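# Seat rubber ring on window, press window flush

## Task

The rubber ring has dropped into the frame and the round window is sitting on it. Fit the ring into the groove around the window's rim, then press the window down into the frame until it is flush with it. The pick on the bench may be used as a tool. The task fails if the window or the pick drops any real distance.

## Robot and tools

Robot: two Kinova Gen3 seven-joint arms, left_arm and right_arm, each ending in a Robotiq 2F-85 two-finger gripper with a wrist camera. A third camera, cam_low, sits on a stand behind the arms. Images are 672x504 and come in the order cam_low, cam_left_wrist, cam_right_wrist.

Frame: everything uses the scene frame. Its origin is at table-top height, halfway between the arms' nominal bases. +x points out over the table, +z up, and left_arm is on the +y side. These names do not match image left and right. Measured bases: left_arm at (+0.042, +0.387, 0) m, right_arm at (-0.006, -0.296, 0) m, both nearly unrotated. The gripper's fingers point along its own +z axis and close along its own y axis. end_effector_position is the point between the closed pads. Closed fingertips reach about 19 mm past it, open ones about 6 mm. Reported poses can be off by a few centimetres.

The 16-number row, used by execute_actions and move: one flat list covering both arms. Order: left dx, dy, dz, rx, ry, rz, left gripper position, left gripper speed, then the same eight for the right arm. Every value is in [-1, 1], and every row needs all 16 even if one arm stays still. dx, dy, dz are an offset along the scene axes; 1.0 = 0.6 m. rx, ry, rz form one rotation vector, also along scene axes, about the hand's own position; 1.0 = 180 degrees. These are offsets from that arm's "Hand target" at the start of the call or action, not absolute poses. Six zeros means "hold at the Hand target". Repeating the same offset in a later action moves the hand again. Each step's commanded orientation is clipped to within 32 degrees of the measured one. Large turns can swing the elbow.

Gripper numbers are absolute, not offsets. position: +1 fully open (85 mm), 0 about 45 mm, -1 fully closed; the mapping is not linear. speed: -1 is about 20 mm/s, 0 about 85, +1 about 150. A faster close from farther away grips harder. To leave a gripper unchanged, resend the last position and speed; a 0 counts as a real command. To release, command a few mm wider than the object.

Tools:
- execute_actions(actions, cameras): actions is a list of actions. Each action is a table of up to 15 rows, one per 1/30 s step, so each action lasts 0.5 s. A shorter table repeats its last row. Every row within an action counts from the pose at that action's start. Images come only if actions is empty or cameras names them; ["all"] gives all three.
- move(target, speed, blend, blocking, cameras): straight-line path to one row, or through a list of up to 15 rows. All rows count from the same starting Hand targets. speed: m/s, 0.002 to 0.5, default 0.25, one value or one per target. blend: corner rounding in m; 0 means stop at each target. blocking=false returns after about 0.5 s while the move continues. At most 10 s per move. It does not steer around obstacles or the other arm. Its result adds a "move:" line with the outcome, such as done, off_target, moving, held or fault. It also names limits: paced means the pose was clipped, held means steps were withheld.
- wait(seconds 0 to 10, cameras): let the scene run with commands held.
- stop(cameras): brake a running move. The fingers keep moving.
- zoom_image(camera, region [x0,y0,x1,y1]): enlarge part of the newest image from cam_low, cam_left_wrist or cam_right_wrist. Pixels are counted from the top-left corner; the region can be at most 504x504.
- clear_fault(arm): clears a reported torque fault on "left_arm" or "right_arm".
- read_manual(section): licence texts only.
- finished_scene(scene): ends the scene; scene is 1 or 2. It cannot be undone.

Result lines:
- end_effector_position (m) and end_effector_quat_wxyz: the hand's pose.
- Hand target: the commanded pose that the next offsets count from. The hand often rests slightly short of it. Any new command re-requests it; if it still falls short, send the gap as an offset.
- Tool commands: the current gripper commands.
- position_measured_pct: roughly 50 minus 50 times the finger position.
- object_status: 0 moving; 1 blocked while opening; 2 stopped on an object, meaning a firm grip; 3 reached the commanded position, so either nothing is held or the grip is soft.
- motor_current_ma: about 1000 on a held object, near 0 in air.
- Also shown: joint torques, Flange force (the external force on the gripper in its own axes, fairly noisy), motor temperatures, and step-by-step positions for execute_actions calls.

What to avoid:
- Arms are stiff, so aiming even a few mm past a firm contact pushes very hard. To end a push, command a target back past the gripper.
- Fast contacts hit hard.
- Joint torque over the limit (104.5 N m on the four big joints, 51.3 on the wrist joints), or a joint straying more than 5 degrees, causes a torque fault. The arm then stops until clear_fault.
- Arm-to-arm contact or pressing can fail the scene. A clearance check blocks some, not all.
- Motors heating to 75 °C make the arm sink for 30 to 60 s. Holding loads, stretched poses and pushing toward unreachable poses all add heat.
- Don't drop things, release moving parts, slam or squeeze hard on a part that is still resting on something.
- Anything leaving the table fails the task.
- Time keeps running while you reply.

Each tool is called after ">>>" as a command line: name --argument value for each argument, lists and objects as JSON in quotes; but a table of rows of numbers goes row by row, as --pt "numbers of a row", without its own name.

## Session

Same task again.

>>> execute_actions --actions '[]'

>>> zoom_image --camera "cam_low" --region '[180, 200, 380, 310]'

Scene clock: 0.00 s.
left_arm: end_effector_position=(+0.6002, +0.5420, +0.2023) position_measured_pct=0.0 object_status=3 motor_current_ma=0 end_effector_quat_wxyz=(-0.234, +0.270, +0.902, +0.242) | right_arm: end_effector_position=(+0.2571, -0.3723, +0.3615) position_measured_pct=0.0 object_status=3 motor_current_ma=0 end_effector_quat_wxyz=(-0.140, +0.886, +0.141, +0.418)
Joint positions: left_arm=[-0.007 0.961 0.023 0.876 -0.619 1.649 1.051] | right_arm=[0.778 -0.24 0.343 2.263 -0.884 1.278 0.2]
Joint velocities: within noise
Joint torques (N m): no reading
Motor temperatures (°C): left_arm=[31 34 30 29 38 41 32] | right_arm=[33 27 26 29 33 38 36]
Flange force (N): no reading
Hand target: left_arm +0.6002, +0.5420, +0.2023; -0.234, +0.270, +0.902, +0.242 | right_arm +0.2571, -0.3723, +0.3615; -0.140, +0.886, +0.141, +0.418
Tool commands: left_gripper/position=+1.0 left_gripper/speed=+1.0 right_gripper/position=+1.0 right_gripper/speed=+1.0

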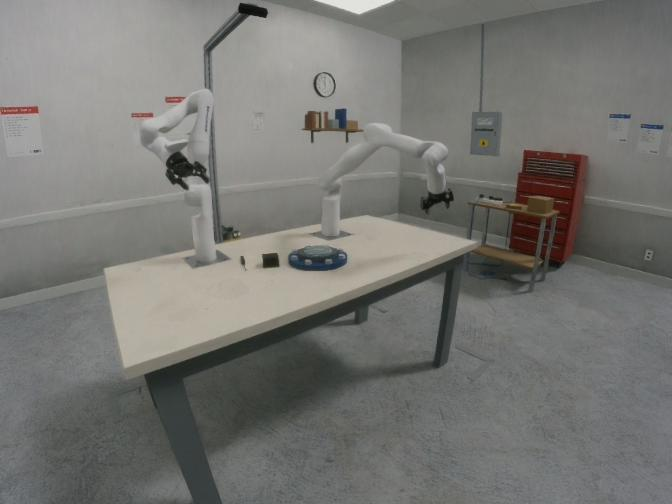

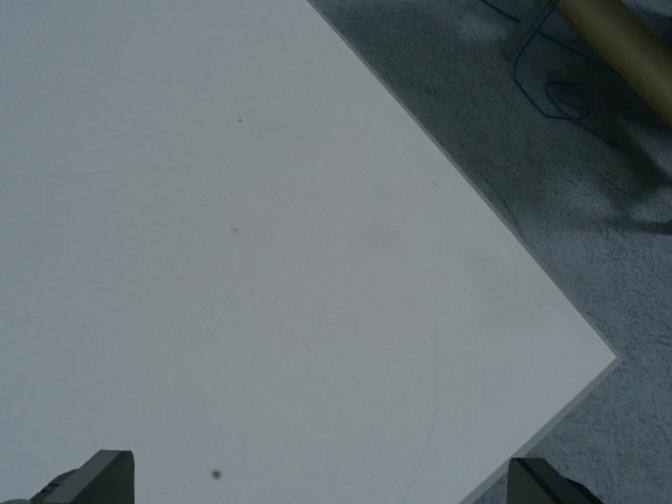

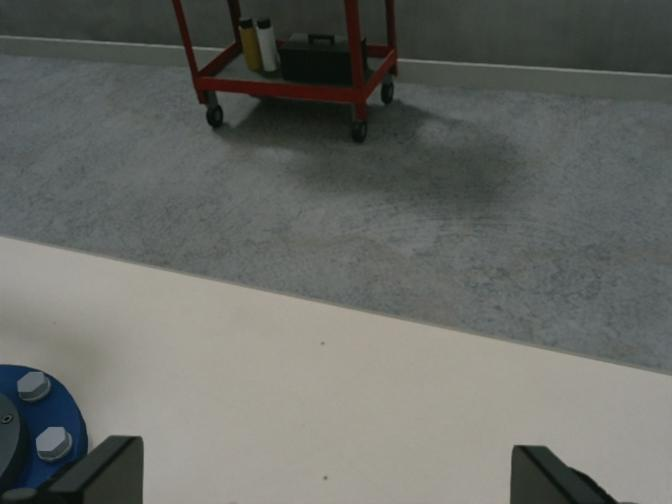

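Scaled by 2.520 from the camera's 672x504 image, which has a finer 960x720 frame.

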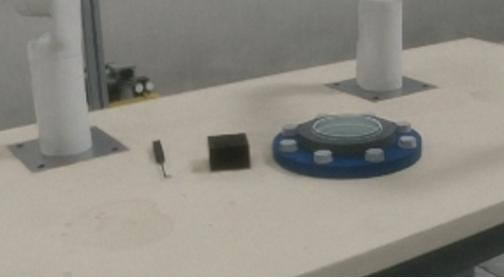

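>>> move --pt "-0.25 -0.3 0.15 -0.16 -0.154 0.178 1 1 0 0 0 0 0 0 1 1" --pt "-0.5 -0.75 0.2 -0.16 -0.154 0.178 1 1 0 0 0 0 0 0 1 1" --blend 0.03

>>> move --target '[-0.083,0,0,0,0,0.5,1,1,0,0,0,0,0,0,1,1]'

>>> move --target '[0,0,0,0,0,0.5,1,1,0,0,0,0,0,0,1,1]' --cameras '["cam_left_wrist"]'

Scene clock: 18.00 s.
left_arm: end_effector_position=(+0.3002, +0.0920, +0.3223) position_measured_pct=0.0 object_status=3 motor_current_ma=0 end_effector_quat_wxyz=(+0.000, -0.001, +1.000, -0.001) | right_arm: end_effector_position=(+0.2571, -0.3723, +0.3615) position_measured_pct=0.0 object_status=3 motor_current_ma=0 end_effector_quat_wxyz=(-0.140, +0.886, +0.141, +0.418)
Joint positions: left_arm=[0.472 0.204 0.407 1.589 -0.082 1.363 2.451] | right_arm=[0.778 -0.24 0.343 2.263 -0.884 1.278 0.2]
Joint torques (N m): left_arm=[0.02 -11.35 0.59 -9.74 -0.18 -0.18 0.25] | right_arm=[0.98 -3.14 0.93 -7.75 -1.8 0.3 -0.15]
Flange force (N): left_arm=[2.6 3.9 1.6] | right_arm=[3.3 -1.3 1.4]
Hand target: left_arm +0.3002, +0.0920, +0.3223; +0.000, -0.001, +1.000, -0.001 | right_arm +0.2571, -0.3723, +0.3615; -0.140, +0.886, +0.141, +0.418
Off the commanded pose: left_arm 0.000 m, 0 deg | right_arm 0.000 m, 0 deg.
move: done

Scene clock: 21.70 s.
left_arm: end_effector_position=(+0.2503, +0.0920, +0.3223) position_measured_pct=0.0 object_status=3 motor_current_ma=0 end_effector_quat_wxyz=(-0.001, +0.707, -0.707, +0.000) | right_arm: end_effector_position=(+0.2571, -0.3723, +0.3615) position_measured_pct=0.0 object_status=3 motor_current_ma=0 end_effector_quat_wxyz=(-0.140, +0.886, +0.141, +0.418)
Joint positions: left_arm=[0.669 0.125 0.263 1.672 -0.035 1.349 4.071] | right_arm=[0.778 -0.24 0.343 2.263 -0.884 1.278 0.2]
Joint torques (N m): left_arm=[-0.08 -10.26 0.18 -9.97 -0.06 -0.32 -0.17] | right_arm=[0.94 -3.12 0.9 -7.75 -1.85 0.26 -0.08]
Flange force (N): left_arm=[-3.1 3.2 1.9] | right_arm=[3.5 -1.6 1.0]
Hand target: left_arm +0.2503, +0.0920, +0.3223; -0.001, +0.707, -0.707, +0.000 | right_arm +0.2571, -0.3723, +0.3615; -0.140, +0.886, +0.141, +0.418
Off the commanded pose: left_arm 0.000 m, 0 deg | right_arm 0.000 m, 0 deg.
move: done

Scene clock: 25.40 s.
left_arm: end_effector_position=(+0.2504, +0.0920, +0.3223) position_measured_pct=0.0 object_status=3 motor_current_ma=0 end_effector_quat_wxyz=(-0.001, +1.000, +0.000, +0.000) | right_arm: end_effector_position=(+0.2571, -0.3723, +0.3615) position_measured_pct=0.0 object_status=3 motor_current_ma=0 end_effector_quat_wxyz=(-0.140, +0.886, +0.141, +0.418)
Joint positions: left_arm=[0.785 0.126 0.129 1.667 -0.017 1.352 5.62] | right_arm=[0.778 -0.24 0.343 2.263 -0.884 1.278 0.2]
Joint torques (N m): left_arm=[-0.08 -10.57 0.06 -9.98 -0.13 -0.28 0.01] | right_arm=[1.05 -3.16 0.95 -7.72 -1.8 0.24 -0.09]
Flange force (N): left_arm=[-2.9 -3.6 2.1] | right_arm=[3.7 -1.4 1.2]
Hand target: left_arm +0.2504, +0.0920, +0.3223; -0.001, +1.000, +0.001, +0.000 | right_arm +0.2571, -0.3723, +0.3615; -0.140, +0.886, +0.141, +0.418
Off the commanded pose: left_arm 0.000 m, 0 deg | right_arm 0.000 m, 0 deg.
move: done
Images, in order (width x height): cam_left_wrist 672x504.

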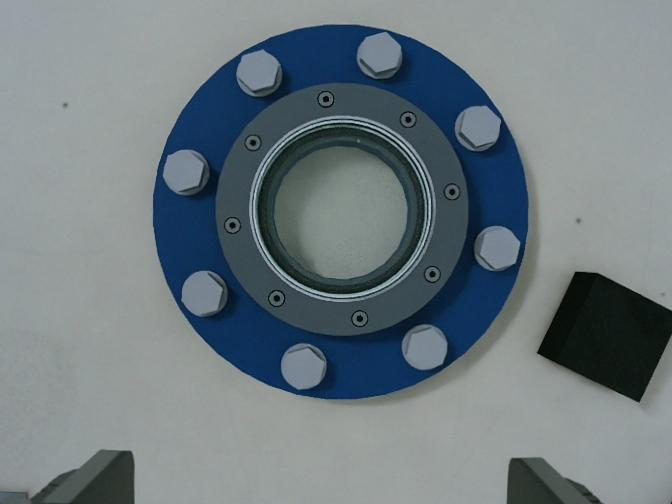

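>>> move --target '[0.0,0,-0.1,0,0,0,1,1,0,0,0,0,0,0,1,1]' --cameras '["cam_low","cam_left_wrist"]'

>>> zoom_image --camera "cam_left_wrist" --region '[200, 40, 500, 340]'

>>> zoom_image --camera "cam_low" --region '[280, 230, 360, 275]'

Scene clock: 36.93 s.
left_arm: end_effector_position=(+0.2503, +0.0920, +0.2623) position_measured_pct=0.0 object_status=3 motor_current_ma=0 end_effector_quat_wxyz=(-0.001, +1.000, +0.001, +0.000) | right_arm: end_effector_position=(+0.2571, -0.3723, +0.3615) position_measured_pct=0.0 object_status=3 motor_current_ma=0 end_effector_quat_wxyz=(-0.140, +0.886, +0.141, +0.418)
Joint positions: left_arm=[0.79 0.171 0.126 1.813 -0.024 1.16 5.628] | right_arm=[0.778 -0.24 0.343 2.263 -0.884 1.278 0.2]
Joint torques (N m): left_arm=[-0.08 -11.08 0.11 -9.36 -0.13 -0.37 -0.14] | right_arm=[0.95 -3.13 0.94 -7.74 -1.81 0.25 -0.1]
Flange force (N): left_arm=[-2.9 -2.8 1.0] | right_arm=[3.5 -1.5 1.1]
Hand target: left_arm +0.2503, +0.0920, +0.2623; -0.001, +1.000, +0.001, +0.000 | right_arm +0.2571, -0.3723, +0.3615; -0.140, +0.886, +0.141, +0.418
Off the commanded pose: left_arm 0.000 m, 0 deg | right_arm 0.000 m, 0 deg.
move: done
Images, in order (width x height): cam_low 672x504, cam_left_wrist 672x504.

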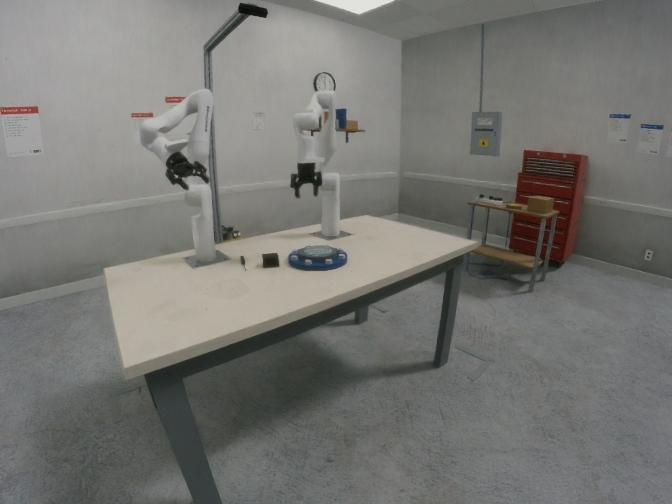

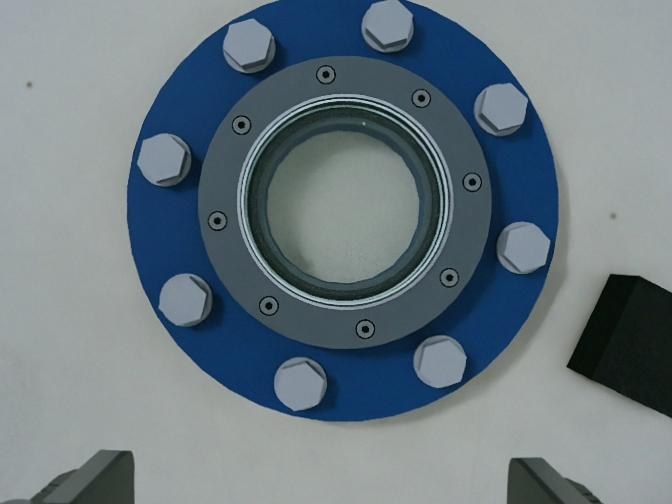

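Scaled by 1.680.

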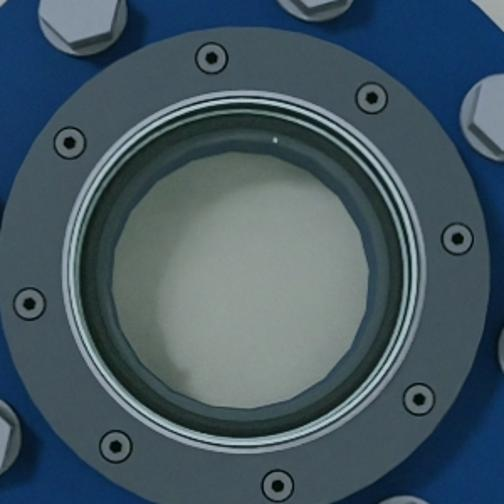

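Scaled by 6.300 from the camera's 672x504 image, which has a finer 960x720 frame.

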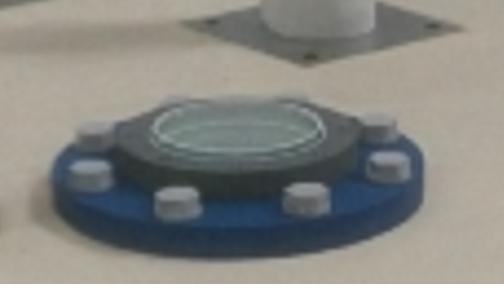

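>>> move --pt "0 0 0 0 0 0 1 1 0.0 0.2 0.05 -0.192 -0.064 0.408 1 1" --pt "0 0 0 0 0 0 1 1 0.088 0.4 -0.185 -0.383 -0.128 0.815 1 1" --cameras '["cam_right_wrist"]'

Scene clock: 62.73 s.
left_arm: end_effector_position=(+0.2503, +0.0920, +0.2623) position_measured_pct=0.0 object_status=3 motor_current_ma=0 end_effector_quat_wxyz=(-0.001, +1.000, +0.001, +0.000) | right_arm: end_effector_position=(+0.3099, -0.1323, +0.2505) position_measured_pct=0.0 object_status=3 motor_current_ma=0 end_effector_quat_wxyz=(-0.002, +0.000, +1.000, +0.000)
Joint positions: left_arm=[0.79 0.172 0.126 1.813 -0.024 1.16 5.628] | right_arm=[-0.149 0.198 -0.468 1.837 0.096 1.132 0.916]
Joint torques (N m): left_arm=[-0.11 -10.99 0.11 -9.37 -0.12 -0.29 -0.14] | right_arm=[0.84 -11.12 0.32 -7.81 0.35 -0.49 -0.11]
Flange force (N): left_arm=[-3.1 -3.0 1.2] | right_arm=[0.4 2.3 -2.4]
Hand target: left_arm +0.2503, +0.0920, +0.2623; -0.001, +1.000, +0.001, +0.000 | right_arm +0.3099, -0.1323, +0.2505; -0.002, +0.000, +1.000, +0.000
Off the commanded pose: left_arm 0.000 m, 0 deg | right_arm 0.000 m, 0 deg.
move: done
Images, in order (width x height): cam_right_wrist 672x504.

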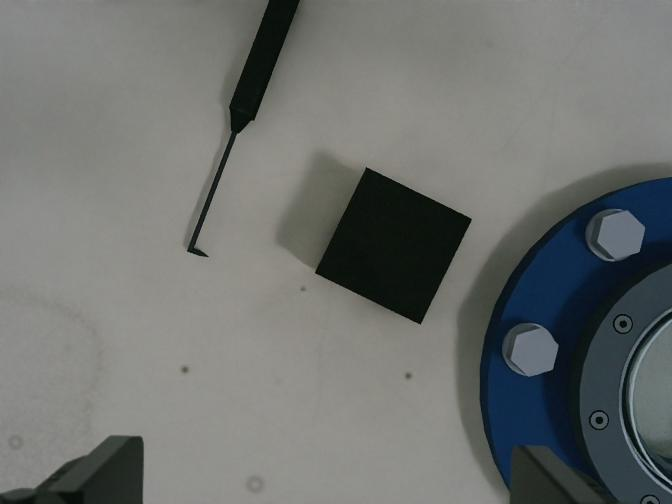

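>>> move --target '[0.1375,0.1595,-0.2372,0.0006,0,-0.0006,1,1,0.0365,0.1772,-0.2175,0,0.001,0,1,1]'

>>> move --target '[0,0,-0.117,0,0,0,1,1,0,0,-0.1158,0,0,0,1,1]' --speed 0.08 --cameras '["cam_low"]'

>>> zoom_image --camera "cam_low" --region '[270, 215, 370, 275]'

Scene clock: 88.50 s.
left_arm: end_effector_position=(+0.3328, +0.1877, +0.1200) position_measured_pct=0.0 object_status=3 motor_current_ma=0 end_effector_quat_wxyz=(-0.002, +1.000, +0.000, +0.000) | right_arm: end_effector_position=(+0.3318, -0.0260, +0.1200) position_measured_pct=0.0 object_status=3 motor_current_ma=0 end_effector_quat_wxyz=(-0.003, +0.000, +1.000, +0.000)
Joint positions: left_arm=[0.533 0.377 0.01 2.087 -0.01 0.681 5.253] | right_arm=[-0.415 0.551 -0.446 1.815 0.3 0.847 0.56]
Joint torques (N m): left_arm=[0.15 -12.39 0.06 -6.81 0 -0.43 -0.03] | right_arm=[0.93 -16.45 -0.66 -6.15 0.23 -0.54 -0.17]
Flange force (N): left_arm=[-3.3 -2.6 -1.3] | right_arm=[-0.6 2.7 -2.1]
Hand target: left_arm +0.3328, +0.1877, +0.1200; -0.002, +1.000, +0.000, +0.000 | right_arm +0.3318, -0.0260, +0.1200; -0.003, +0.000, +1.000, +0.000
Off the commanded pose: left_arm 0.000 m, 0 deg | right_arm 0.000 m, 0 deg.
move: done

Scene clock: 89.83 s.
left_arm: end_effector_position=(+0.3329, +0.1877, +0.0498) position_measured_pct=0.0 object_status=3 motor_current_ma=0 end_effector_quat_wxyz=(-0.002, +1.000, +0.000, +0.000) | right_arm: end_effector_position=(+0.3318, -0.0260, +0.0506) position_measured_pct=0.0 object_status=3 motor_current_ma=0 end_effector_quat_wxyz=(-0.003, +0.000, +1.000, +0.000)
Joint positions: left_arm=[0.538 0.543 0.004 2.156 -0.011 0.445 5.254] | right_arm=[-0.462 0.677 -0.385 1.878 0.383 0.665 0.49]
Joint torques (N m): left_arm=[-0.08 -13.61 0.13 -4.95 -0.11 -0.32 -0.12] | right_arm=[0.92 -17.48 -0.68 -4.91 0.17 -0.52 -0.12]
Flange force (N): left_arm=[-3.3 -1.6 -1.9] | right_arm=[-0.7 2.9 -1.7]
Hand target: left_arm +0.3328, +0.1877, +0.0498; -0.002, +1.000, +0.000, +0.000 | right_arm +0.3318, -0.0260, +0.0505; -0.003, +0.000, +1.000, +0.000
Off the commanded pose: left_arm 0.000 m, 0 deg | right_arm 0.000 m, 0 deg.
move: done
Images, in order (width x height): cam_low 672x504.

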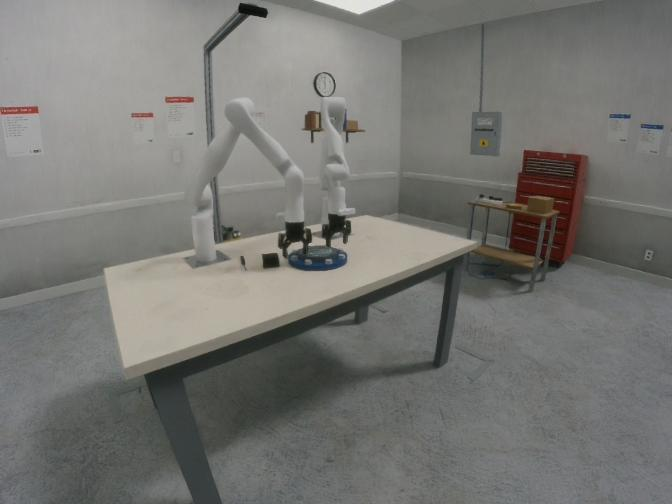

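Scaled by 5.040 from the camera's 672x504 image, which has a finer 960x720 frame.

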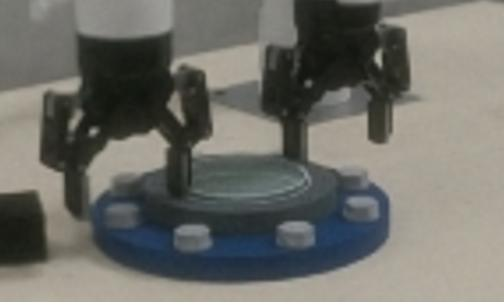

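>>> move --target '[0,-0.0075,0,0,0,0,1,1,0,0.0075,0,0,0,0,1,1]' --speed 0.02

>>> move --target '[0,-0.0017,0,0,0,0,1,1,0,0.0017,0,0,0,0,1,1]' --speed 0.02

Scene clock: 96.00 s.
left_arm: end_effector_position=(+0.3329, +0.1834, +0.0498) position_measured_pct=0.0 object_status=3 motor_current_ma=0 end_effector_quat_wxyz=(-0.002, +1.000, +0.000, +0.000) | right_arm: end_effector_position=(+0.3319, -0.0217, +0.0505) position_measured_pct=0.0 object_status=3 motor_current_ma=0 end_effector_quat_wxyz=(-0.003, +0.000, +1.000, +0.000)
Joint positions: left_arm=[0.55 0.546 0.003 2.148 -0.01 0.45 5.264] | right_arm=[-0.47 0.681 -0.384 1.869 0.382 0.67 0.485]
Joint torques (N m): left_arm=[7.11 -13.04 9.12 -9.74 2.7 -3.24 -0.17] | right_arm=[-1.93 -17.28 -3.49 -7.81 -0.38 -2.97 -0.1]
Flange force (N): left_arm=[-1.4 -24.9 -9.5] | right_arm=[-0.1 -6.1 -5.2]
Hand target: left_arm +0.3328, +0.1832, +0.0498; -0.002, +1.000, +0.000, +0.000 | right_arm +0.3318, -0.0215, +0.0505; -0.003, +0.000, +1.000, +0.000
Off the commanded pose: left_arm 0.000 m, 0 deg | right_arm 0.000 m, 0 deg.
move: done

Scene clock: 96.70 s.
left_arm: end_effector_position=(+0.3328, +0.1822, +0.0498) position_measured_pct=0.0 object_status=3 motor_current_ma=0 end_effector_quat_wxyz=(-0.002, +1.000, +0.000, +0.000) | right_arm: end_effector_position=(+0.3319, -0.0206, +0.0505) position_measured_pct=0.0 object_status=3 motor_current_ma=0 end_effector_quat_wxyz=(-0.003, +0.000, +1.000, +0.000)
Joint positions: left_arm=[0.552 0.547 0.003 2.146 -0.01 0.451 5.266] | right_arm=[-0.472 0.682 -0.384 1.866 0.382 0.671 0.483]
Joint torques (N m): left_arm=[13.19 -12.15 15.91 -14.07 4.92 -6.06 -0.35] | right_arm=[-6.79 -16.44 -8.47 -12.27 -1.59 -7.19 -0.21]
Flange force (N): left_arm=[-0.5 -44.7 -17.8] | right_arm=[0.0 -20.9 -11.8]
Hand target: left_arm +0.3328, +0.1822, +0.0498; -0.002, +1.000, +0.000, +0.000 | right_arm +0.3318, -0.0205, +0.0505; -0.003, +0.000, +1.000, +0.000
Off the commanded pose: left_arm 0.000 m, 0 deg | right_arm 0.000 m, 0 deg.
move: done

>>> move --target '[0,0,0.01,0,0,0,1,1,0,0,0.01,0,0,0,1,1]' --speed 0.02 --cameras '["cam_low"]'

>>> zoom_image --camera "cam_low" --region '[280, 235, 350, 275]'

Scene clock: 100.20 s.
left_arm: end_effector_position=(+0.3328, +0.1822, +0.0558) position_measured_pct=0.0 object_status=3 motor_current_ma=0 end_effector_quat_wxyz=(-0.002, +1.000, +0.000, +0.000) | right_arm: end_effector_position=(+0.3318, -0.0205, +0.0565) position_measured_pct=0.0 object_status=3 motor_current_ma=0 end_effector_quat_wxyz=(-0.003, +0.000, +1.000, +0.000)
Joint positions: left_arm=[0.552 0.531 0.004 2.142 -0.01 0.471 5.266] | right_arm=[-0.468 0.67 -0.391 1.862 0.375 0.687 0.489]
Joint torques (N m): left_arm=[10.26 -17.32 12.6 -15.82 4.31 -6.02 -0.17] | right_arm=[-6.94 -22.41 -9.85 -13.81 -1.94 -6.91 -0.05]
Flange force (N): left_arm=[-3.4 -37.3 -2.8] | right_arm=[-2.5 -18.8 3.4]
Hand target: left_arm +0.3328, +0.1822, +0.0558; -0.002, +1.000, +0.000, +0.000 | right_arm +0.3318, -0.0205, +0.0565; -0.003, +0.000, +1.000, +0.000
Off the commanded pose: left_arm 0.000 m, 0 deg | right_arm 0.000 m, 0 deg.
move: done
Images, in order (width x height): cam_low 672x504.

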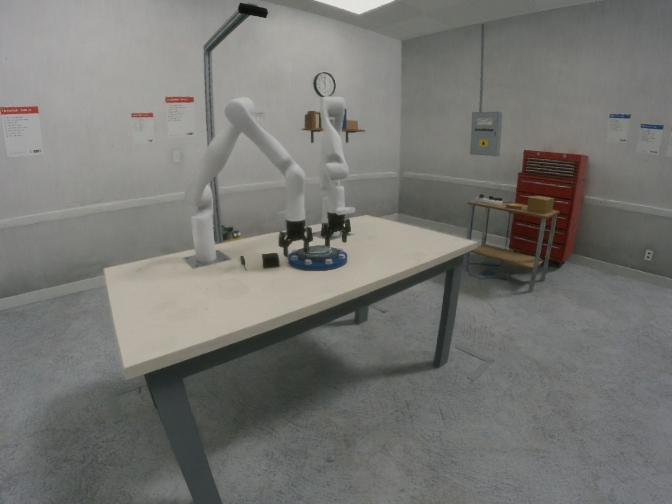

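Scaled by 7.200 from the camera's 672x504 image, which has a finer 960x720 frame.

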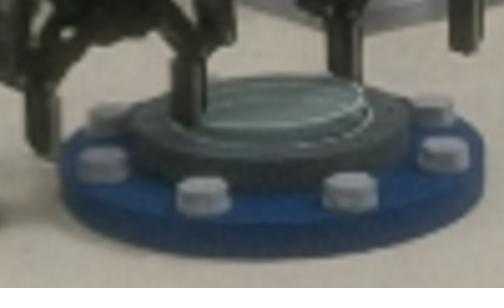

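>>> move --pt "0 0 0.042 0 0 0 1 1 0 0 0.042 0 0 0 1 1" --pt "-0.131 -0.315 0.042 0 0 0 1 1 -0.131 -0.315 0.042 0 0 0 1 1" --speed '[0.04,0.07]' --cameras '["cam_low"]'

>>> zoom_image --camera "cam_low" --region '[220, 205, 330, 275]'

Scene clock: 110.10 s.
left_arm: end_effector_position=(+0.2543, -0.0068, +0.0810) position_measured_pct=0.0 object_status=3 motor_current_ma=0 end_effector_quat_wxyz=(-0.002, +1.000, +0.000, +0.000) | right_arm: end_effector_position=(+0.2532, -0.2095, +0.0817) position_measured_pct=0.0 object_status=3 motor_current_ma=0 end_effector_quat_wxyz=(-0.003, +0.000, +1.000, +0.000)
Joint positions: left_arm=[1.032 0.61 -0.001 1.816 0 0.718 5.734] | right_arm=[-0.054 0.378 -0.44 2.357 0.347 0.47 0.787]
Joint torques (N m): left_arm=[8.86 -24.79 10.24 -27.22 4.61 -11.55 -0.13] | right_arm=[-10.1 -11.17 -12.68 -13.77 -3.97 -10.04 0.05]
Flange force (N): left_arm=[-2.7 -46.2 0.6] | right_arm=[-1.6 -38.4 -6.0]
Hand target: left_arm +0.2543, -0.0068, +0.0810; -0.002, +1.000, +0.000, +0.000 | right_arm +0.2532, -0.2095, +0.0817; -0.003, +0.000, +1.000, +0.000
Off the commanded pose: left_arm 0.000 m, 0 deg | right_arm 0.000 m, 0 deg.
move: done
Images, in order (width x height): cam_low 672x504.

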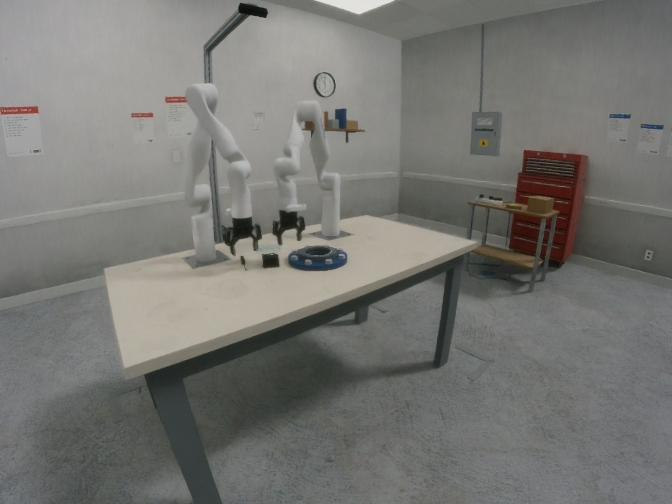

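Scaled by 4.582 from the camera's 672x504 image, which has a finer 960x720 frame.

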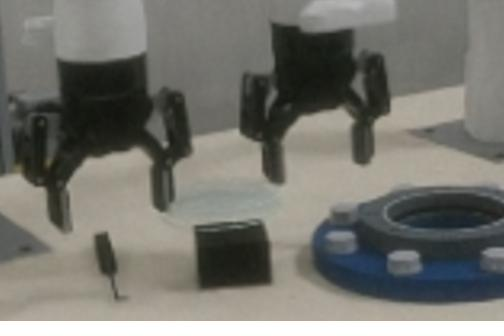

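>>> move --target '[0,0,-0.023,0,0,0,1,1,0,0,-0.023,0,0,0,1,1]' --speed 0.04

>>> move --target '[0,0,-0.0035,0,0,0,1,1,0,0,-0.0035,0,0,0,1,1]' --speed 0.02 --cameras '["cam_low"]'

>>> zoom_image --camera "cam_low" --region '[240, 235, 310, 275]'

Scene clock: 114.83 s.
left_arm: end_effector_position=(+0.2542, -0.0068, +0.0672) position_measured_pct=0.0 object_status=3 motor_current_ma=0 end_effector_quat_wxyz=(-0.002, +1.000, +0.000, +0.000) | right_arm: end_effector_position=(+0.2532, -0.2095, +0.0680) position_measured_pct=0.0 object_status=3 motor_current_ma=0 end_effector_quat_wxyz=(-0.003, +0.000, +1.000, +0.000)
Joint positions: left_arm=[1.032 0.636 -0.002 1.827 0 0.682 5.733] | right_arm=[-0.091 0.417 -0.399 2.373 0.393 0.415 0.743]
Joint torques (N m): left_arm=[8.72 -25.33 10.33 -27.19 4.39 -11.5 -0.15] | right_arm=[-10.05 -11.98 -12.72 -13.47 -3.14 -10.62 0.01]
Flange force (N): left_arm=[-3.1 -46.2 0.3] | right_arm=[-2.3 -38.2 -8.5]
Hand target: left_arm +0.2542, -0.0068, +0.0672; -0.002, +1.000, +0.000, +0.000 | right_arm +0.2532, -0.2095, +0.0679; -0.003, +0.000, +1.000, +0.000
Off the commanded pose: left_arm 0.000 m, 0 deg | right_arm 0.000 m, 0 deg.
move: done

Scene clock: 115.53 s.
left_arm: end_effector_position=(+0.2543, -0.0068, +0.0651) position_measured_pct=0.0 object_status=3 motor_current_ma=0 end_effector_quat_wxyz=(-0.002, +1.000, +0.000, +0.000) | right_arm: end_effector_position=(+0.2532, -0.2095, +0.0659) position_measured_pct=0.0 object_status=3 motor_current_ma=0 end_effector_quat_wxyz=(-0.003, +0.000, +1.000, +0.000)
Joint positions: left_arm=[1.032 0.64 -0.002 1.829 0 0.676 5.733] | right_arm=[-0.097 0.423 -0.392 2.375 0.4 0.407 0.737]
Joint torques (N m): left_arm=[8.71 -25.34 10.34 -27.16 4.37 -11.45 -0.16] | right_arm=[-10.26 -12.17 -12.92 -13.4 -3.1 -10.5 -0.02]
Flange force (N): left_arm=[-3.2 -46.3 0.2] | right_arm=[-2.5 -39.1 -7.7]
Hand target: left_arm +0.2543, -0.0068, +0.0651; -0.002, +1.000, +0.000, +0.000 | right_arm +0.2532, -0.2095, +0.0658; -0.003, +0.000, +1.000, +0.000
Off the commanded pose: left_arm 0.000 m, 0 deg | right_arm 0.000 m, 0 deg.
move: done
Images, in order (width x height): cam_low 672x504.

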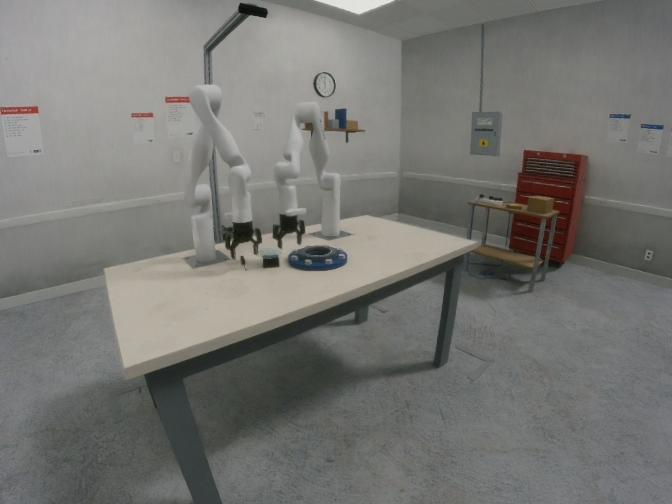

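Scaled by 7.200 from the camera's 672x504 image, which has a finer 960x720 frame.

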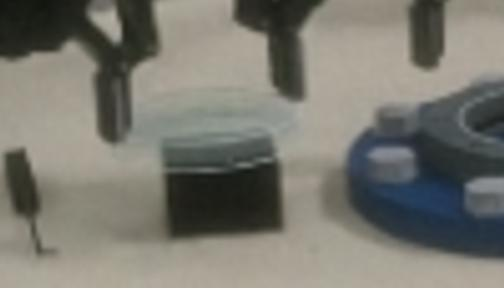

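>>> move --target '[0,0,-0.0017,0,0,0,1,1,0,0,-0.0017,0,0,0,1,1]' --speed 0.02

>>> move --target '[0,0,-0.0017,0,0,0,1,1,0,0,-0.0017,0,0,0,1,1]' --speed 0.02

Scene clock: 152.17 s.
left_arm: end_effector_position=(+0.2542, -0.0068, +0.0641) position_measured_pct=0.0 object_status=3 motor_current_ma=0 end_effector_quat_wxyz=(-0.002, +1.000, +0.000, +0.000) | right_arm: end_effector_position=(+0.2532, -0.2095, +0.0648) position_measured_pct=0.0 object_status=3 motor_current_ma=0 end_effector_quat_wxyz=(-0.003, +0.000, +1.000, +0.000)
Joint positions: left_arm=[1.033 0.642 -0.002 1.829 0 0.673 5.733] | right_arm=[-0.1 0.426 -0.389 2.376 0.404 0.402 0.734]
Joint torques (N m): left_arm=[8.72 -25.52 10.34 -27.11 4.34 -11.42 -0.15] | right_arm=[-10.18 -12.26 -12.95 -13.31 -3.12 -10.54 -0.03]
Flange force (N): left_arm=[-3.0 -46.0 0.5] | right_arm=[-2.7 -38.8 -7.3]
Hand target: left_arm +0.2542, -0.0068, +0.0641; -0.002, +1.000, +0.000, +0.000 | right_arm +0.2532, -0.2095, +0.0648; -0.003, +0.000, +1.000, +0.000
Off the commanded pose: left_arm 0.000 m, 0 deg | right_arm 0.000 m, 0 deg.
move: done

Scene clock: 152.87 s.
left_arm: end_effector_position=(+0.2542, -0.0068, +0.0631) position_measured_pct=0.0 object_status=3 motor_current_ma=0 end_effector_quat_wxyz=(-0.002, +1.000, +0.000, +0.000) | right_arm: end_effector_position=(+0.2532, -0.2095, +0.0638) position_measured_pct=0.0 object_status=3 motor_current_ma=0 end_effector_quat_wxyz=(-0.003, +0.000, +1.000, +0.000)
Joint positions: left_arm=[1.033 0.644 -0.002 1.83 0 0.671 5.733] | right_arm=[-0.103 0.429 -0.385 2.378 0.407 0.398 0.731]
Joint torques (N m): left_arm=[8.7 -25.61 10.33 -27.15 4.34 -11.41 -0.13] | right_arm=[-10.09 -12.35 -13.03 -13.25 -3.05 -10.5 -0.1]
Flange force (N): left_arm=[-3.0 -46.1 0.6] | right_arm=[-2.7 -38.7 -6.8]
Hand target: left_arm +0.2542, -0.0068, +0.0630; -0.002, +1.000, +0.000, +0.000 | right_arm +0.2532, -0.2095, +0.0638; -0.003, +0.000, +1.000, +0.000
Off the commanded pose: left_arm 0.000 m, 0 deg | right_arm 0.000 m, 0 deg.
move: done

>>> move --target '[0,0,-0.0017,0,0,0,1,1,0,0,-0.0017,0,0,0,1,1]' --speed 0.02

>>> move --target '[0,0,-0.0017,0,0,0,1,1,0,0,-0.0017,0,0,0,1,1]' --speed 0.02 --cameras '["cam_low"]'

>>> zoom_image --camera "cam_low" --region '[240, 235, 310, 275]'

Scene clock: 158.43 s.
left_arm: end_effector_position=(+0.2542, -0.0068, +0.0620) position_measured_pct=0.0 object_status=3 motor_current_ma=0 end_effector_quat_wxyz=(-0.002, +1.000, +0.000, +0.000) | right_arm: end_effector_position=(+0.2532, -0.2095, +0.0628) position_measured_pct=0.0 object_status=3 motor_current_ma=0 end_effector_quat_wxyz=(-0.003, +0.000, +1.000, +0.000)
Joint positions: left_arm=[1.033 0.646 -0.002 1.831 0 0.668 5.733] | right_arm=[-0.106 0.432 -0.382 2.379 0.41 0.394 0.727]
Joint torques (N m): left_arm=[8.7 -25.58 10.37 -27.08 4.31 -11.49 -0.15] | right_arm=[-10.06 -12.44 -12.97 -13.22 -3.02 -10.59 0.01]
Flange force (N): left_arm=[-2.9 -45.8 0.2] | right_arm=[-2.6 -38.2 -6.9]
Hand target: left_arm +0.2542, -0.0068, +0.0620; -0.002, +1.000, +0.000, +0.000 | right_arm +0.2532, -0.2095, +0.0628; -0.003, +0.000, +1.000, +0.000
Off the commanded pose: left_arm 0.000 m, 0 deg | right_arm 0.000 m, 0 deg.
move: done

Scene clock: 159.13 s.
left_arm: end_effector_position=(+0.2542, -0.0068, +0.0610) position_measured_pct=0.0 object_status=3 motor_current_ma=0 end_effector_quat_wxyz=(-0.002, +1.000, +0.000, +0.000) | right_arm: end_effector_position=(+0.2532, -0.2095, +0.0618) position_measured_pct=0.0 object_status=3 motor_current_ma=0 end_effector_quat_wxyz=(-0.003, +0.000, +1.000, +0.000)
Joint positions: left_arm=[1.033 0.648 -0.002 1.832 0 0.665 5.733] | right_arm=[-0.109 0.435 -0.378 2.38 0.414 0.39 0.724]
Joint torques (N m): left_arm=[8.76 -25.67 10.37 -27.12 4.28 -11.41 -0.18] | right_arm=[-10.14 -12.42 -12.95 -13.17 -3 -10.58 -0.13]
Flange force (N): left_arm=[-3.0 -46.1 0.5] | right_arm=[-3.0 -38.9 -7.7]
Hand target: left_arm +0.2542, -0.0068, +0.0610; -0.002, +1.000, +0.000, +0.000 | right_arm +0.2532, -0.2095, +0.0617; -0.003, +0.000, +1.000, +0.000
Off the commanded pose: left_arm 0.000 m, 0 deg | right_arm 0.000 m, 0 deg.
move: done
Images, in order (width x height): cam_low 672x504.

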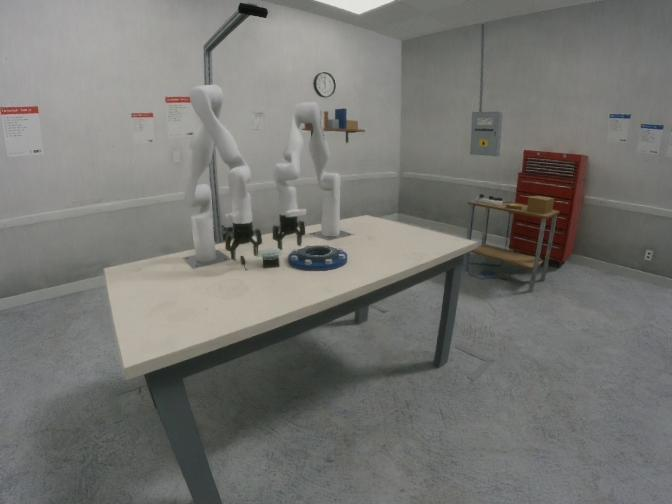

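Scaled by 7.200 from the camera's 672x504 image, which has a finer 960x720 frame.

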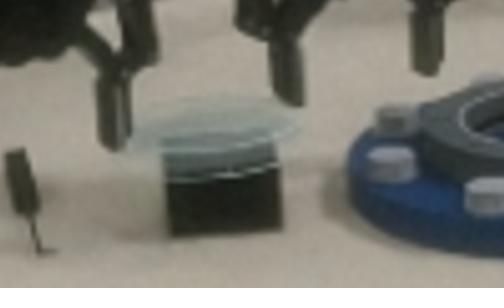

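>>> move --target '[0,0,-0.0025,0,0,0,1,1,0,0,-0.0025,0,0,0,1,1]' --speed 0.02

>>> move --target '[0,0,-0.0025,0,0,0,1,1,0,0,-0.0025,0,0,0,1,1]' --speed 0.02 --cameras '["cam_low"]'

>>> zoom_image --camera "cam_low" --region '[240, 235, 310, 275]'

Scene clock: 164.13 s.
left_arm: end_effector_position=(+0.2543, -0.0068, +0.0595) position_measured_pct=0.0 object_status=3 motor_current_ma=0 end_effector_quat_wxyz=(-0.002, +1.000, +0.000, +0.000) | right_arm: end_effector_position=(+0.2532, -0.2095, +0.0603) position_measured_pct=0.0 object_status=3 motor_current_ma=0 end_effector_quat_wxyz=(-0.003, +0.000, +1.000, +0.000)
Joint positions: left_arm=[1.033 0.651 -0.002 1.833 0 0.661 5.733] | right_arm=[-0.114 0.44 -0.373 2.381 0.419 0.384 0.72]
Joint torques (N m): left_arm=[9.22 -23.94 10.83 -26.45 4.4 -11.26 -0.2] | right_arm=[-10.32 -12.3 -13.27 -13.25 -2.96 -10.81 0]
Flange force (N): left_arm=[-2.4 -47.2 -3.1] | right_arm=[-2.7 -39.2 -8.0]
Hand target: left_arm +0.2543, -0.0068, +0.0595; -0.002, +1.000, +0.000, +0.000 | right_arm +0.2532, -0.2095, +0.0603; -0.003, +0.000, +1.000, +0.000
Off the commanded pose: left_arm 0.000 m, 0 deg | right_arm 0.000 m, 0 deg.
move: done

Scene clock: 164.83 s.
left_arm: end_effector_position=(+0.2542, -0.0068, +0.0580) position_measured_pct=0.0 object_status=3 motor_current_ma=0 end_effector_quat_wxyz=(-0.002, +1.000, +0.000, +0.000) | right_arm: end_effector_position=(+0.2532, -0.2095, +0.0588) position_measured_pct=0.0 object_status=3 motor_current_ma=0 end_effector_quat_wxyz=(-0.003, +0.000, +1.000, +0.000)
Joint positions: left_arm=[1.033 0.654 -0.002 1.834 0 0.658 5.733] | right_arm=[-0.118 0.444 -0.367 2.383 0.424 0.377 0.715]
Joint torques (N m): left_arm=[10.1 -18.28 11.57 -25.98 4.63 -12.3 -0.17] | right_arm=[-11.56 -7.51 -13.9 -13.57 -3.07 -12.15 -0.43]
Flange force (N): left_arm=[-3.0 -52.6 -17.3] | right_arm=[-1.0 -46.1 -29.9]
Hand target: left_arm +0.2542, -0.0068, +0.0580; -0.002, +1.000, +0.000, +0.000 | right_arm +0.2532, -0.2095, +0.0588; -0.003, +0.000, +1.000, +0.000
Off the commanded pose: left_arm 0.000 m, 0 deg | right_arm 0.000 m, 0 deg.
move: done
Images, in order (width x height): cam_low 672x504.

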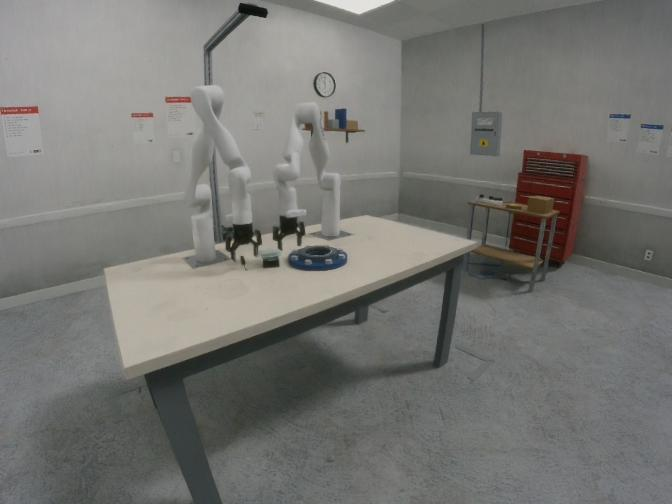

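Scaled by 7.200 from the camera's 672x504 image, which has a finer 960x720 frame.

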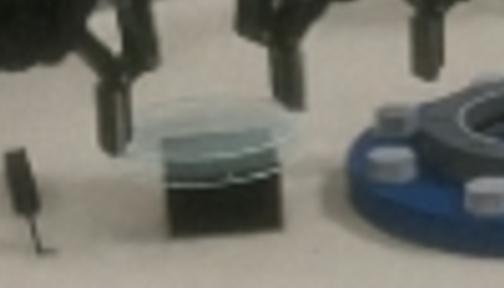

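>>> move --pt "0 0.015 0 0 0 0 1 1 0 -0.015 0 0 0 0 1 1" --pt "0 0.015 0.12 0 0 0 1 1 0 -0.015 0.12 0 0 0 1 1" --pt "0.03 0.145 0.2 0 0 0 1 1 0.094 -0.04 0.28 0 0 0 1 1" --speed '[0.02,0.08,0.15]' --cameras '["cam_low","cam_left_wrist","cam_right_wrist"]'

Scene clock: 171.70 s.
left_arm: end_effector_position=(+0.2722, +0.0802, +0.1780) position_measured_pct=0.0 object_status=3 motor_current_ma=0 end_effector_quat_wxyz=(-0.002, +1.000, +0.000, +0.000) | right_arm: end_effector_position=(+0.3096, -0.2335, +0.2267) position_measured_pct=0.0 object_status=3 motor_current_ma=0 end_effector_quat_wxyz=(-0.003, +0.000, +1.000, +0.000)
Joint positions: left_arm=[0.889 0.329 -0.02 1.906 0.006 0.91 5.568] | right_arm=[0.186 0.155 -0.513 1.977 0.086 1.037 1.2]
Joint torques (N m): left_arm=[-0.05 -13.03 -0.04 -8.22 -0.08 -0.29 -0.16] | right_arm=[0.93 -9.66 0.51 -7.37 0.21 -0.42 -0.15]
Flange force (N): left_arm=[-3.1 -3.0 0.2] | right_arm=[-0.2 2.7 -2.3]
Hand target: left_arm +0.2722, +0.0802, +0.1780; -0.002, +1.000, +0.000, +0.000 | right_arm +0.3096, -0.2335, +0.2268; -0.003, +0.000, +1.000, +0.000
Off the commanded pose: left_arm 0.000 m, 0 deg | right_arm 0.000 m, 0 deg.
move: done

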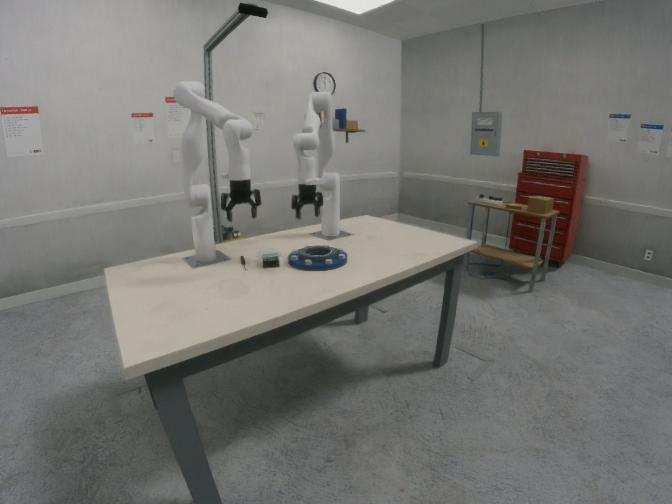

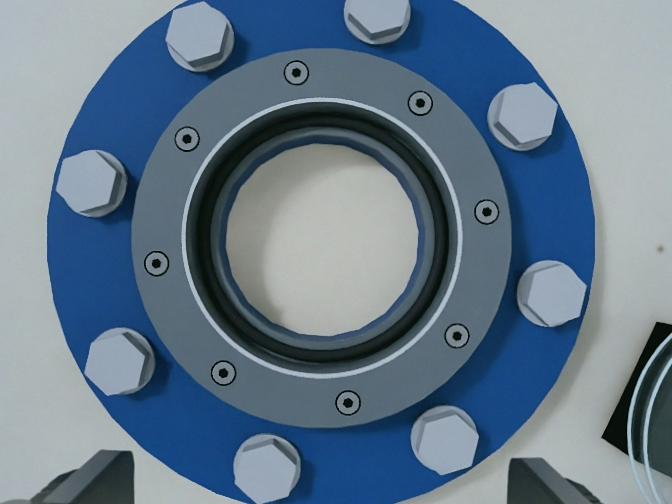

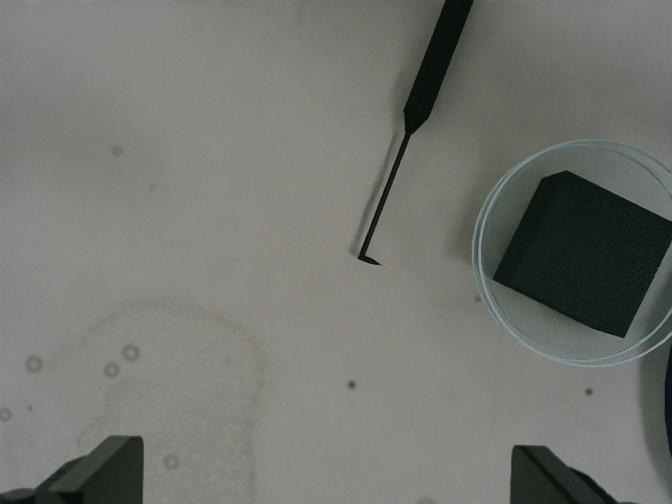

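>>> zoom_image --camera "cam_left_wrist" --region '[170, 85, 480, 395]'

Scaled by 1.626.

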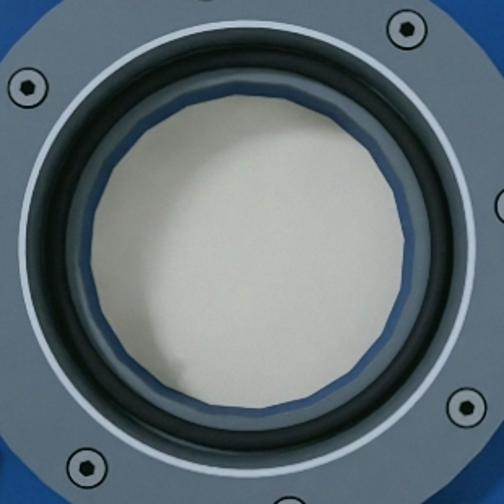

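>>> move --pt "0.1647 0 -0.1 0.0006 0 -0.0006 -0.4 0.5 0 0 0 0 0 0 1 1" --pt "0.1647 0 -0.2017 0.0006 0 -0.0006 -0.4 0.5 0 0 0 0 0 0 1 1" --speed '[0.2,0.06]' --cameras '["cam_left_wrist"]'

Scene clock: 210.83 s.
left_arm: end_effector_position=(+0.3711, +0.0802, +0.0570) position_measured_pct=69.7 object_status=3 motor_current_ma=0 end_effector_quat_wxyz=(-0.003, +1.000, -0.001, +0.000) | right_arm: end_effector_position=(+0.3096, -0.2335, +0.2268) position_measured_pct=0.0 object_status=3 motor_current_ma=0 end_effector_quat_wxyz=(-0.003, +0.000, +1.000, +0.000)
Joint positions: left_arm=[0.733 0.66 -0.039 1.823 0.033 0.663 5.376] | right_arm=[0.186 0.155 -0.513 1.977 0.086 1.037 1.2]
Joint torques (N m): left_arm=[-0.07 -17.36 -0.1 -6.69 -0.13 -0.44 -0.15] | right_arm=[0.94 -9.72 0.53 -7.4 0.18 -0.51 -0.13]
Flange force (N): left_arm=[-3.3 -2.4 -1.3] | right_arm=[-0.3 2.8 -2.3]
Hand target: left_arm +0.3711, +0.0802, +0.0570; -0.003, +1.000, -0.001, +0.000 | right_arm +0.3096, -0.2335, +0.2268; -0.003, +0.000, +1.000, +0.000
Off the commanded pose: left_arm 0.000 m, 0 deg | right_arm 0.000 m, 0 deg.
move: done
Images, in order (width x height): cam_left_wrist 672x504.

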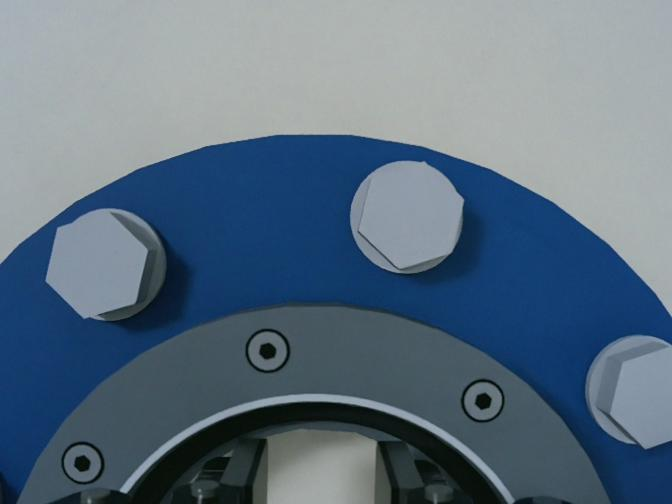

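>>> move --target '[0,0,-0.0108,0,0,0,-0.4,0.5,0,0,0,0,0,0,1,1]' --speed 0.03

>>> move --target '[0,0,-0.0025,0,0,0,-0.4,0.5,0,0,0,0,0,0,1,1]' --speed 0.02 --cameras '["cam_left_wrist"]'

>>> zoom_image --camera "cam_left_wrist" --region '[100, 360, 540, 504]'

Scene clock: 215.90 s.
left_arm: end_effector_position=(+0.3711, +0.0802, +0.0506) position_measured_pct=69.7 object_status=3 motor_current_ma=0 end_effector_quat_wxyz=(-0.003, +1.000, -0.001, +0.000) | right_arm: end_effector_position=(+0.3096, -0.2335, +0.2268) position_measured_pct=0.0 object_status=3 motor_current_ma=0 end_effector_quat_wxyz=(-0.003, +0.000, +1.000, +0.000)
Joint positions: left_arm=[0.733 0.673 -0.039 1.828 0.034 0.646 5.376] | right_arm=[0.186 0.155 -0.513 1.977 0.086 1.037 1.2]
Joint torques (N m): left_arm=[-0.09 -17.53 -0.09 -6.5 -0.1 -0.2 -0.13] | right_arm=[0.95 -9.82 0.48 -7.44 0.2 -0.5 -0.12]
Flange force (N): left_arm=[-3.4 -2.5 -0.6] | right_arm=[-0.4 2.9 -2.1]
Hand target: left_arm +0.3711, +0.0802, +0.0505; -0.003, +1.000, -0.001, +0.000 | right_arm +0.3096, -0.2335, +0.2268; -0.003, +0.000, +1.000, +0.000
Off the commanded pose: left_arm 0.000 m, 0 deg | right_arm 0.000 m, 0 deg.
move: done

Scene clock: 216.60 s.
left_arm: end_effector_position=(+0.3711, +0.0802, +0.0490) position_measured_pct=69.7 object_status=3 motor_current_ma=0 end_effector_quat_wxyz=(-0.003, +1.000, -0.001, +0.000) | right_arm: end_effector_position=(+0.3096, -0.2335, +0.2268) position_measured_pct=0.0 object_status=3 motor_current_ma=0 end_effector_quat_wxyz=(-0.003, +0.000, +1.000, +0.000)
Joint positions: left_arm=[0.733 0.676 -0.038 1.828 0.034 0.642 5.376] | right_arm=[0.186 0.155 -0.513 1.977 0.086 1.037 1.2]
Joint torques (N m): left_arm=[-0.08 -17.56 -0.07 -6.48 -0.11 -0.28 -0.15] | right_arm=[0.95 -9.78 0.51 -7.38 0.19 -0.49 -0.09]
Flange force (N): left_arm=[-3.2 -2.4 -0.8] | right_arm=[-0.5 3.1 -2.2]
Hand target: left_arm +0.3711, +0.0802, +0.0490; -0.003, +1.000, -0.001, +0.000 | right_arm +0.3096, -0.2335, +0.2268; -0.003, +0.000, +1.000, +0.000
Off the commanded pose: left_arm 0.000 m, 0 deg | right_arm 0.000 m, 0 deg.
move: done
Images, in order (width x height): cam_left_wrist 672x504.

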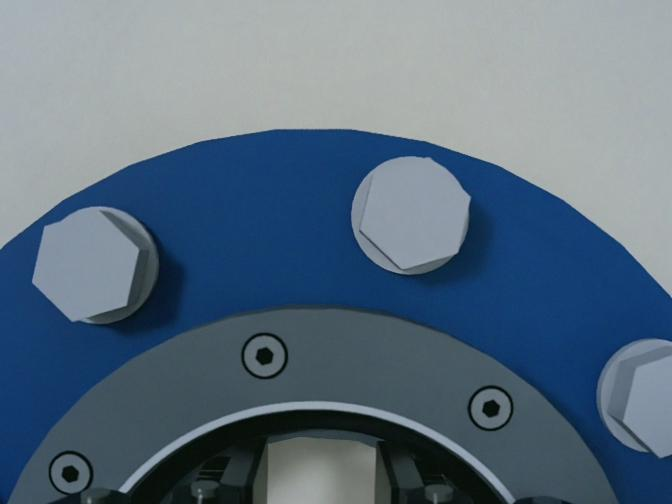

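Scaled by 1.145.

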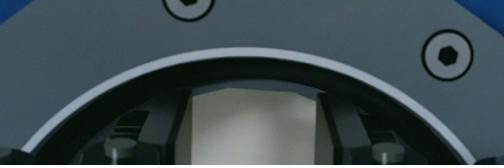

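>>> move --target '[0,0,-0.0025,0,0,0,-0.4,0.5,0,0,0,0,0,0,1,1]' --speed 0.02

>>> move --target '[0,0,-0.0025,0,0,0,-0.4,0.5,0,0,0,0,0,0,1,1]' --speed 0.02

Scene clock: 220.57 s.
left_arm: end_effector_position=(+0.3711, +0.0802, +0.0475) position_measured_pct=69.7 object_status=3 motor_current_ma=0 end_effector_quat_wxyz=(-0.003, +1.000, -0.001, +0.000) | right_arm: end_effector_position=(+0.3096, -0.2335, +0.2268) position_measured_pct=0.0 object_status=3 motor_current_ma=0 end_effector_quat_wxyz=(-0.003, +0.000, +1.000, +0.000)
Joint positions: left_arm=[0.733 0.679 -0.038 1.829 0.034 0.638 5.375] | right_arm=[0.186 0.155 -0.513 1.977 0.086 1.037 1.2]
Joint torques (N m): left_arm=[-0.06 -17.47 -0.09 -6.41 -0.11 -0.3 -0.12] | right_arm=[0.9 -9.82 0.57 -7.46 0.19 -0.5 -0.07]
Flange force (N): left_arm=[-3.2 -2.4 -1.1] | right_arm=[-0.4 3.0 -2.0]
Hand target: left_arm +0.3711, +0.0802, +0.0475; -0.003, +1.000, -0.001, +0.000 | right_arm +0.3096, -0.2335, +0.2268; -0.003, +0.000, +1.000, +0.000
Off the commanded pose: left_arm 0.000 m, 0 deg | right_arm 0.000 m, 0 deg.
move: done

Scene clock: 221.27 s.
left_arm: end_effector_position=(+0.3711, +0.0802, +0.0460) position_measured_pct=69.7 object_status=3 motor_current_ma=0 end_effector_quat_wxyz=(-0.003, +1.000, -0.001, +0.000) | right_arm: end_effector_position=(+0.3096, -0.2335, +0.2268) position_measured_pct=0.0 object_status=3 motor_current_ma=0 end_effector_quat_wxyz=(-0.003, +0.000, +1.000, +0.000)
Joint positions: left_arm=[0.733 0.682 -0.038 1.83 0.035 0.634 5.375] | right_arm=[0.186 0.155 -0.513 1.977 0.086 1.037 1.2]
Joint torques (N m): left_arm=[-0.12 -17.33 -0.14 -6.57 -0.11 -0.43 -0.12] | right_arm=[0.9 -9.77 0.43 -7.36 0.21 -0.45 -0.13]
Flange force (N): left_arm=[-3.7 -2.8 -1.6] | right_arm=[-0.5 2.7 -2.2]
Hand target: left_arm +0.3711, +0.0802, +0.0460; -0.003, +1.000, -0.001, +0.000 | right_arm +0.3096, -0.2335, +0.2268; -0.003, +0.000, +1.000, +0.000
Off the commanded pose: left_arm 0.000 m, 0 deg | right_arm 0.000 m, 0 deg.
move: done

>>> move --target '[0,0,-0.0025,0,0,0,-0.4,0.5,0,0,0,0,0,0,1,1]' --speed 0.02

>>> move --target '[0,0,-0.002,0,0,0,-0.4,0.5,0,0,0,0,0,0,1,1]' --speed 0.02

Scene clock: 227.87 s.
left_arm: end_effector_position=(+0.3710, +0.0802, +0.0445) position_measured_pct=69.7 object_status=3 motor_current_ma=0 end_effector_quat_wxyz=(-0.003, +1.000, -0.001, +0.000) | right_arm: end_effector_position=(+0.3096, -0.2335, +0.2268) position_measured_pct=0.0 object_status=3 motor_current_ma=0 end_effector_quat_wxyz=(-0.003, +0.000, +1.000, +0.000)
Joint positions: left_arm=[0.733 0.685 -0.038 1.831 0.035 0.631 5.375] | right_arm=[0.186 0.155 -0.513 1.977 0.086 1.037 1.2]
Joint torques (N m): left_arm=[-1.25 -16.43 -1.3 -8.24 -0.5 -1.85 -0.1] | right_arm=[0.92 -9.78 0.45 -7.46 0.22 -0.49 -0.14]
Flange force (N): left_arm=[-8.5 -3.9 -6.1] | right_arm=[-0.3 2.7 -2.1]
Hand target: left_arm +0.3711, +0.0802, +0.0445; -0.003, +1.000, -0.001, +0.000 | right_arm +0.3096, -0.2335, +0.2268; -0.003, +0.000, +1.000, +0.000
Off the commanded pose: left_arm 0.000 m, 0 deg | right_arm 0.000 m, 0 deg.
move: done

Scene clock: 228.57 s.
left_arm: end_effector_position=(+0.3711, +0.0802, +0.0434) position_measured_pct=69.7 object_status=3 motor_current_ma=0 end_effector_quat_wxyz=(-0.003, +1.000, -0.001, +0.000) | right_arm: end_effector_position=(+0.3096, -0.2335, +0.2268) position_measured_pct=0.0 object_status=3 motor_current_ma=0 end_effector_quat_wxyz=(-0.003, +0.000, +1.000, +0.000)
Joint positions: left_arm=[0.733 0.687 -0.038 1.832 0.035 0.628 5.375] | right_arm=[0.186 0.155 -0.513 1.977 0.086 1.037 1.2]
Joint torques (N m): left_arm=[-2.18 -13.59 -2.27 -10.24 -0.78 -3.9 -0.03] | right_arm=[0.96 -9.83 0.51 -7.41 0.23 -0.5 -0.11]
Flange force (N): left_arm=[-14.9 -7.2 -15.8] | right_arm=[-0.5 3.0 -2.1]
Hand target: left_arm +0.3711, +0.0802, +0.0433; -0.003, +1.000, -0.001, +0.000 | right_arm +0.3096, -0.2335, +0.2268; -0.003, +0.000, +1.000, +0.000
Off the commanded pose: left_arm 0.000 m, 0 deg | right_arm 0.000 m, 0 deg.
move: done


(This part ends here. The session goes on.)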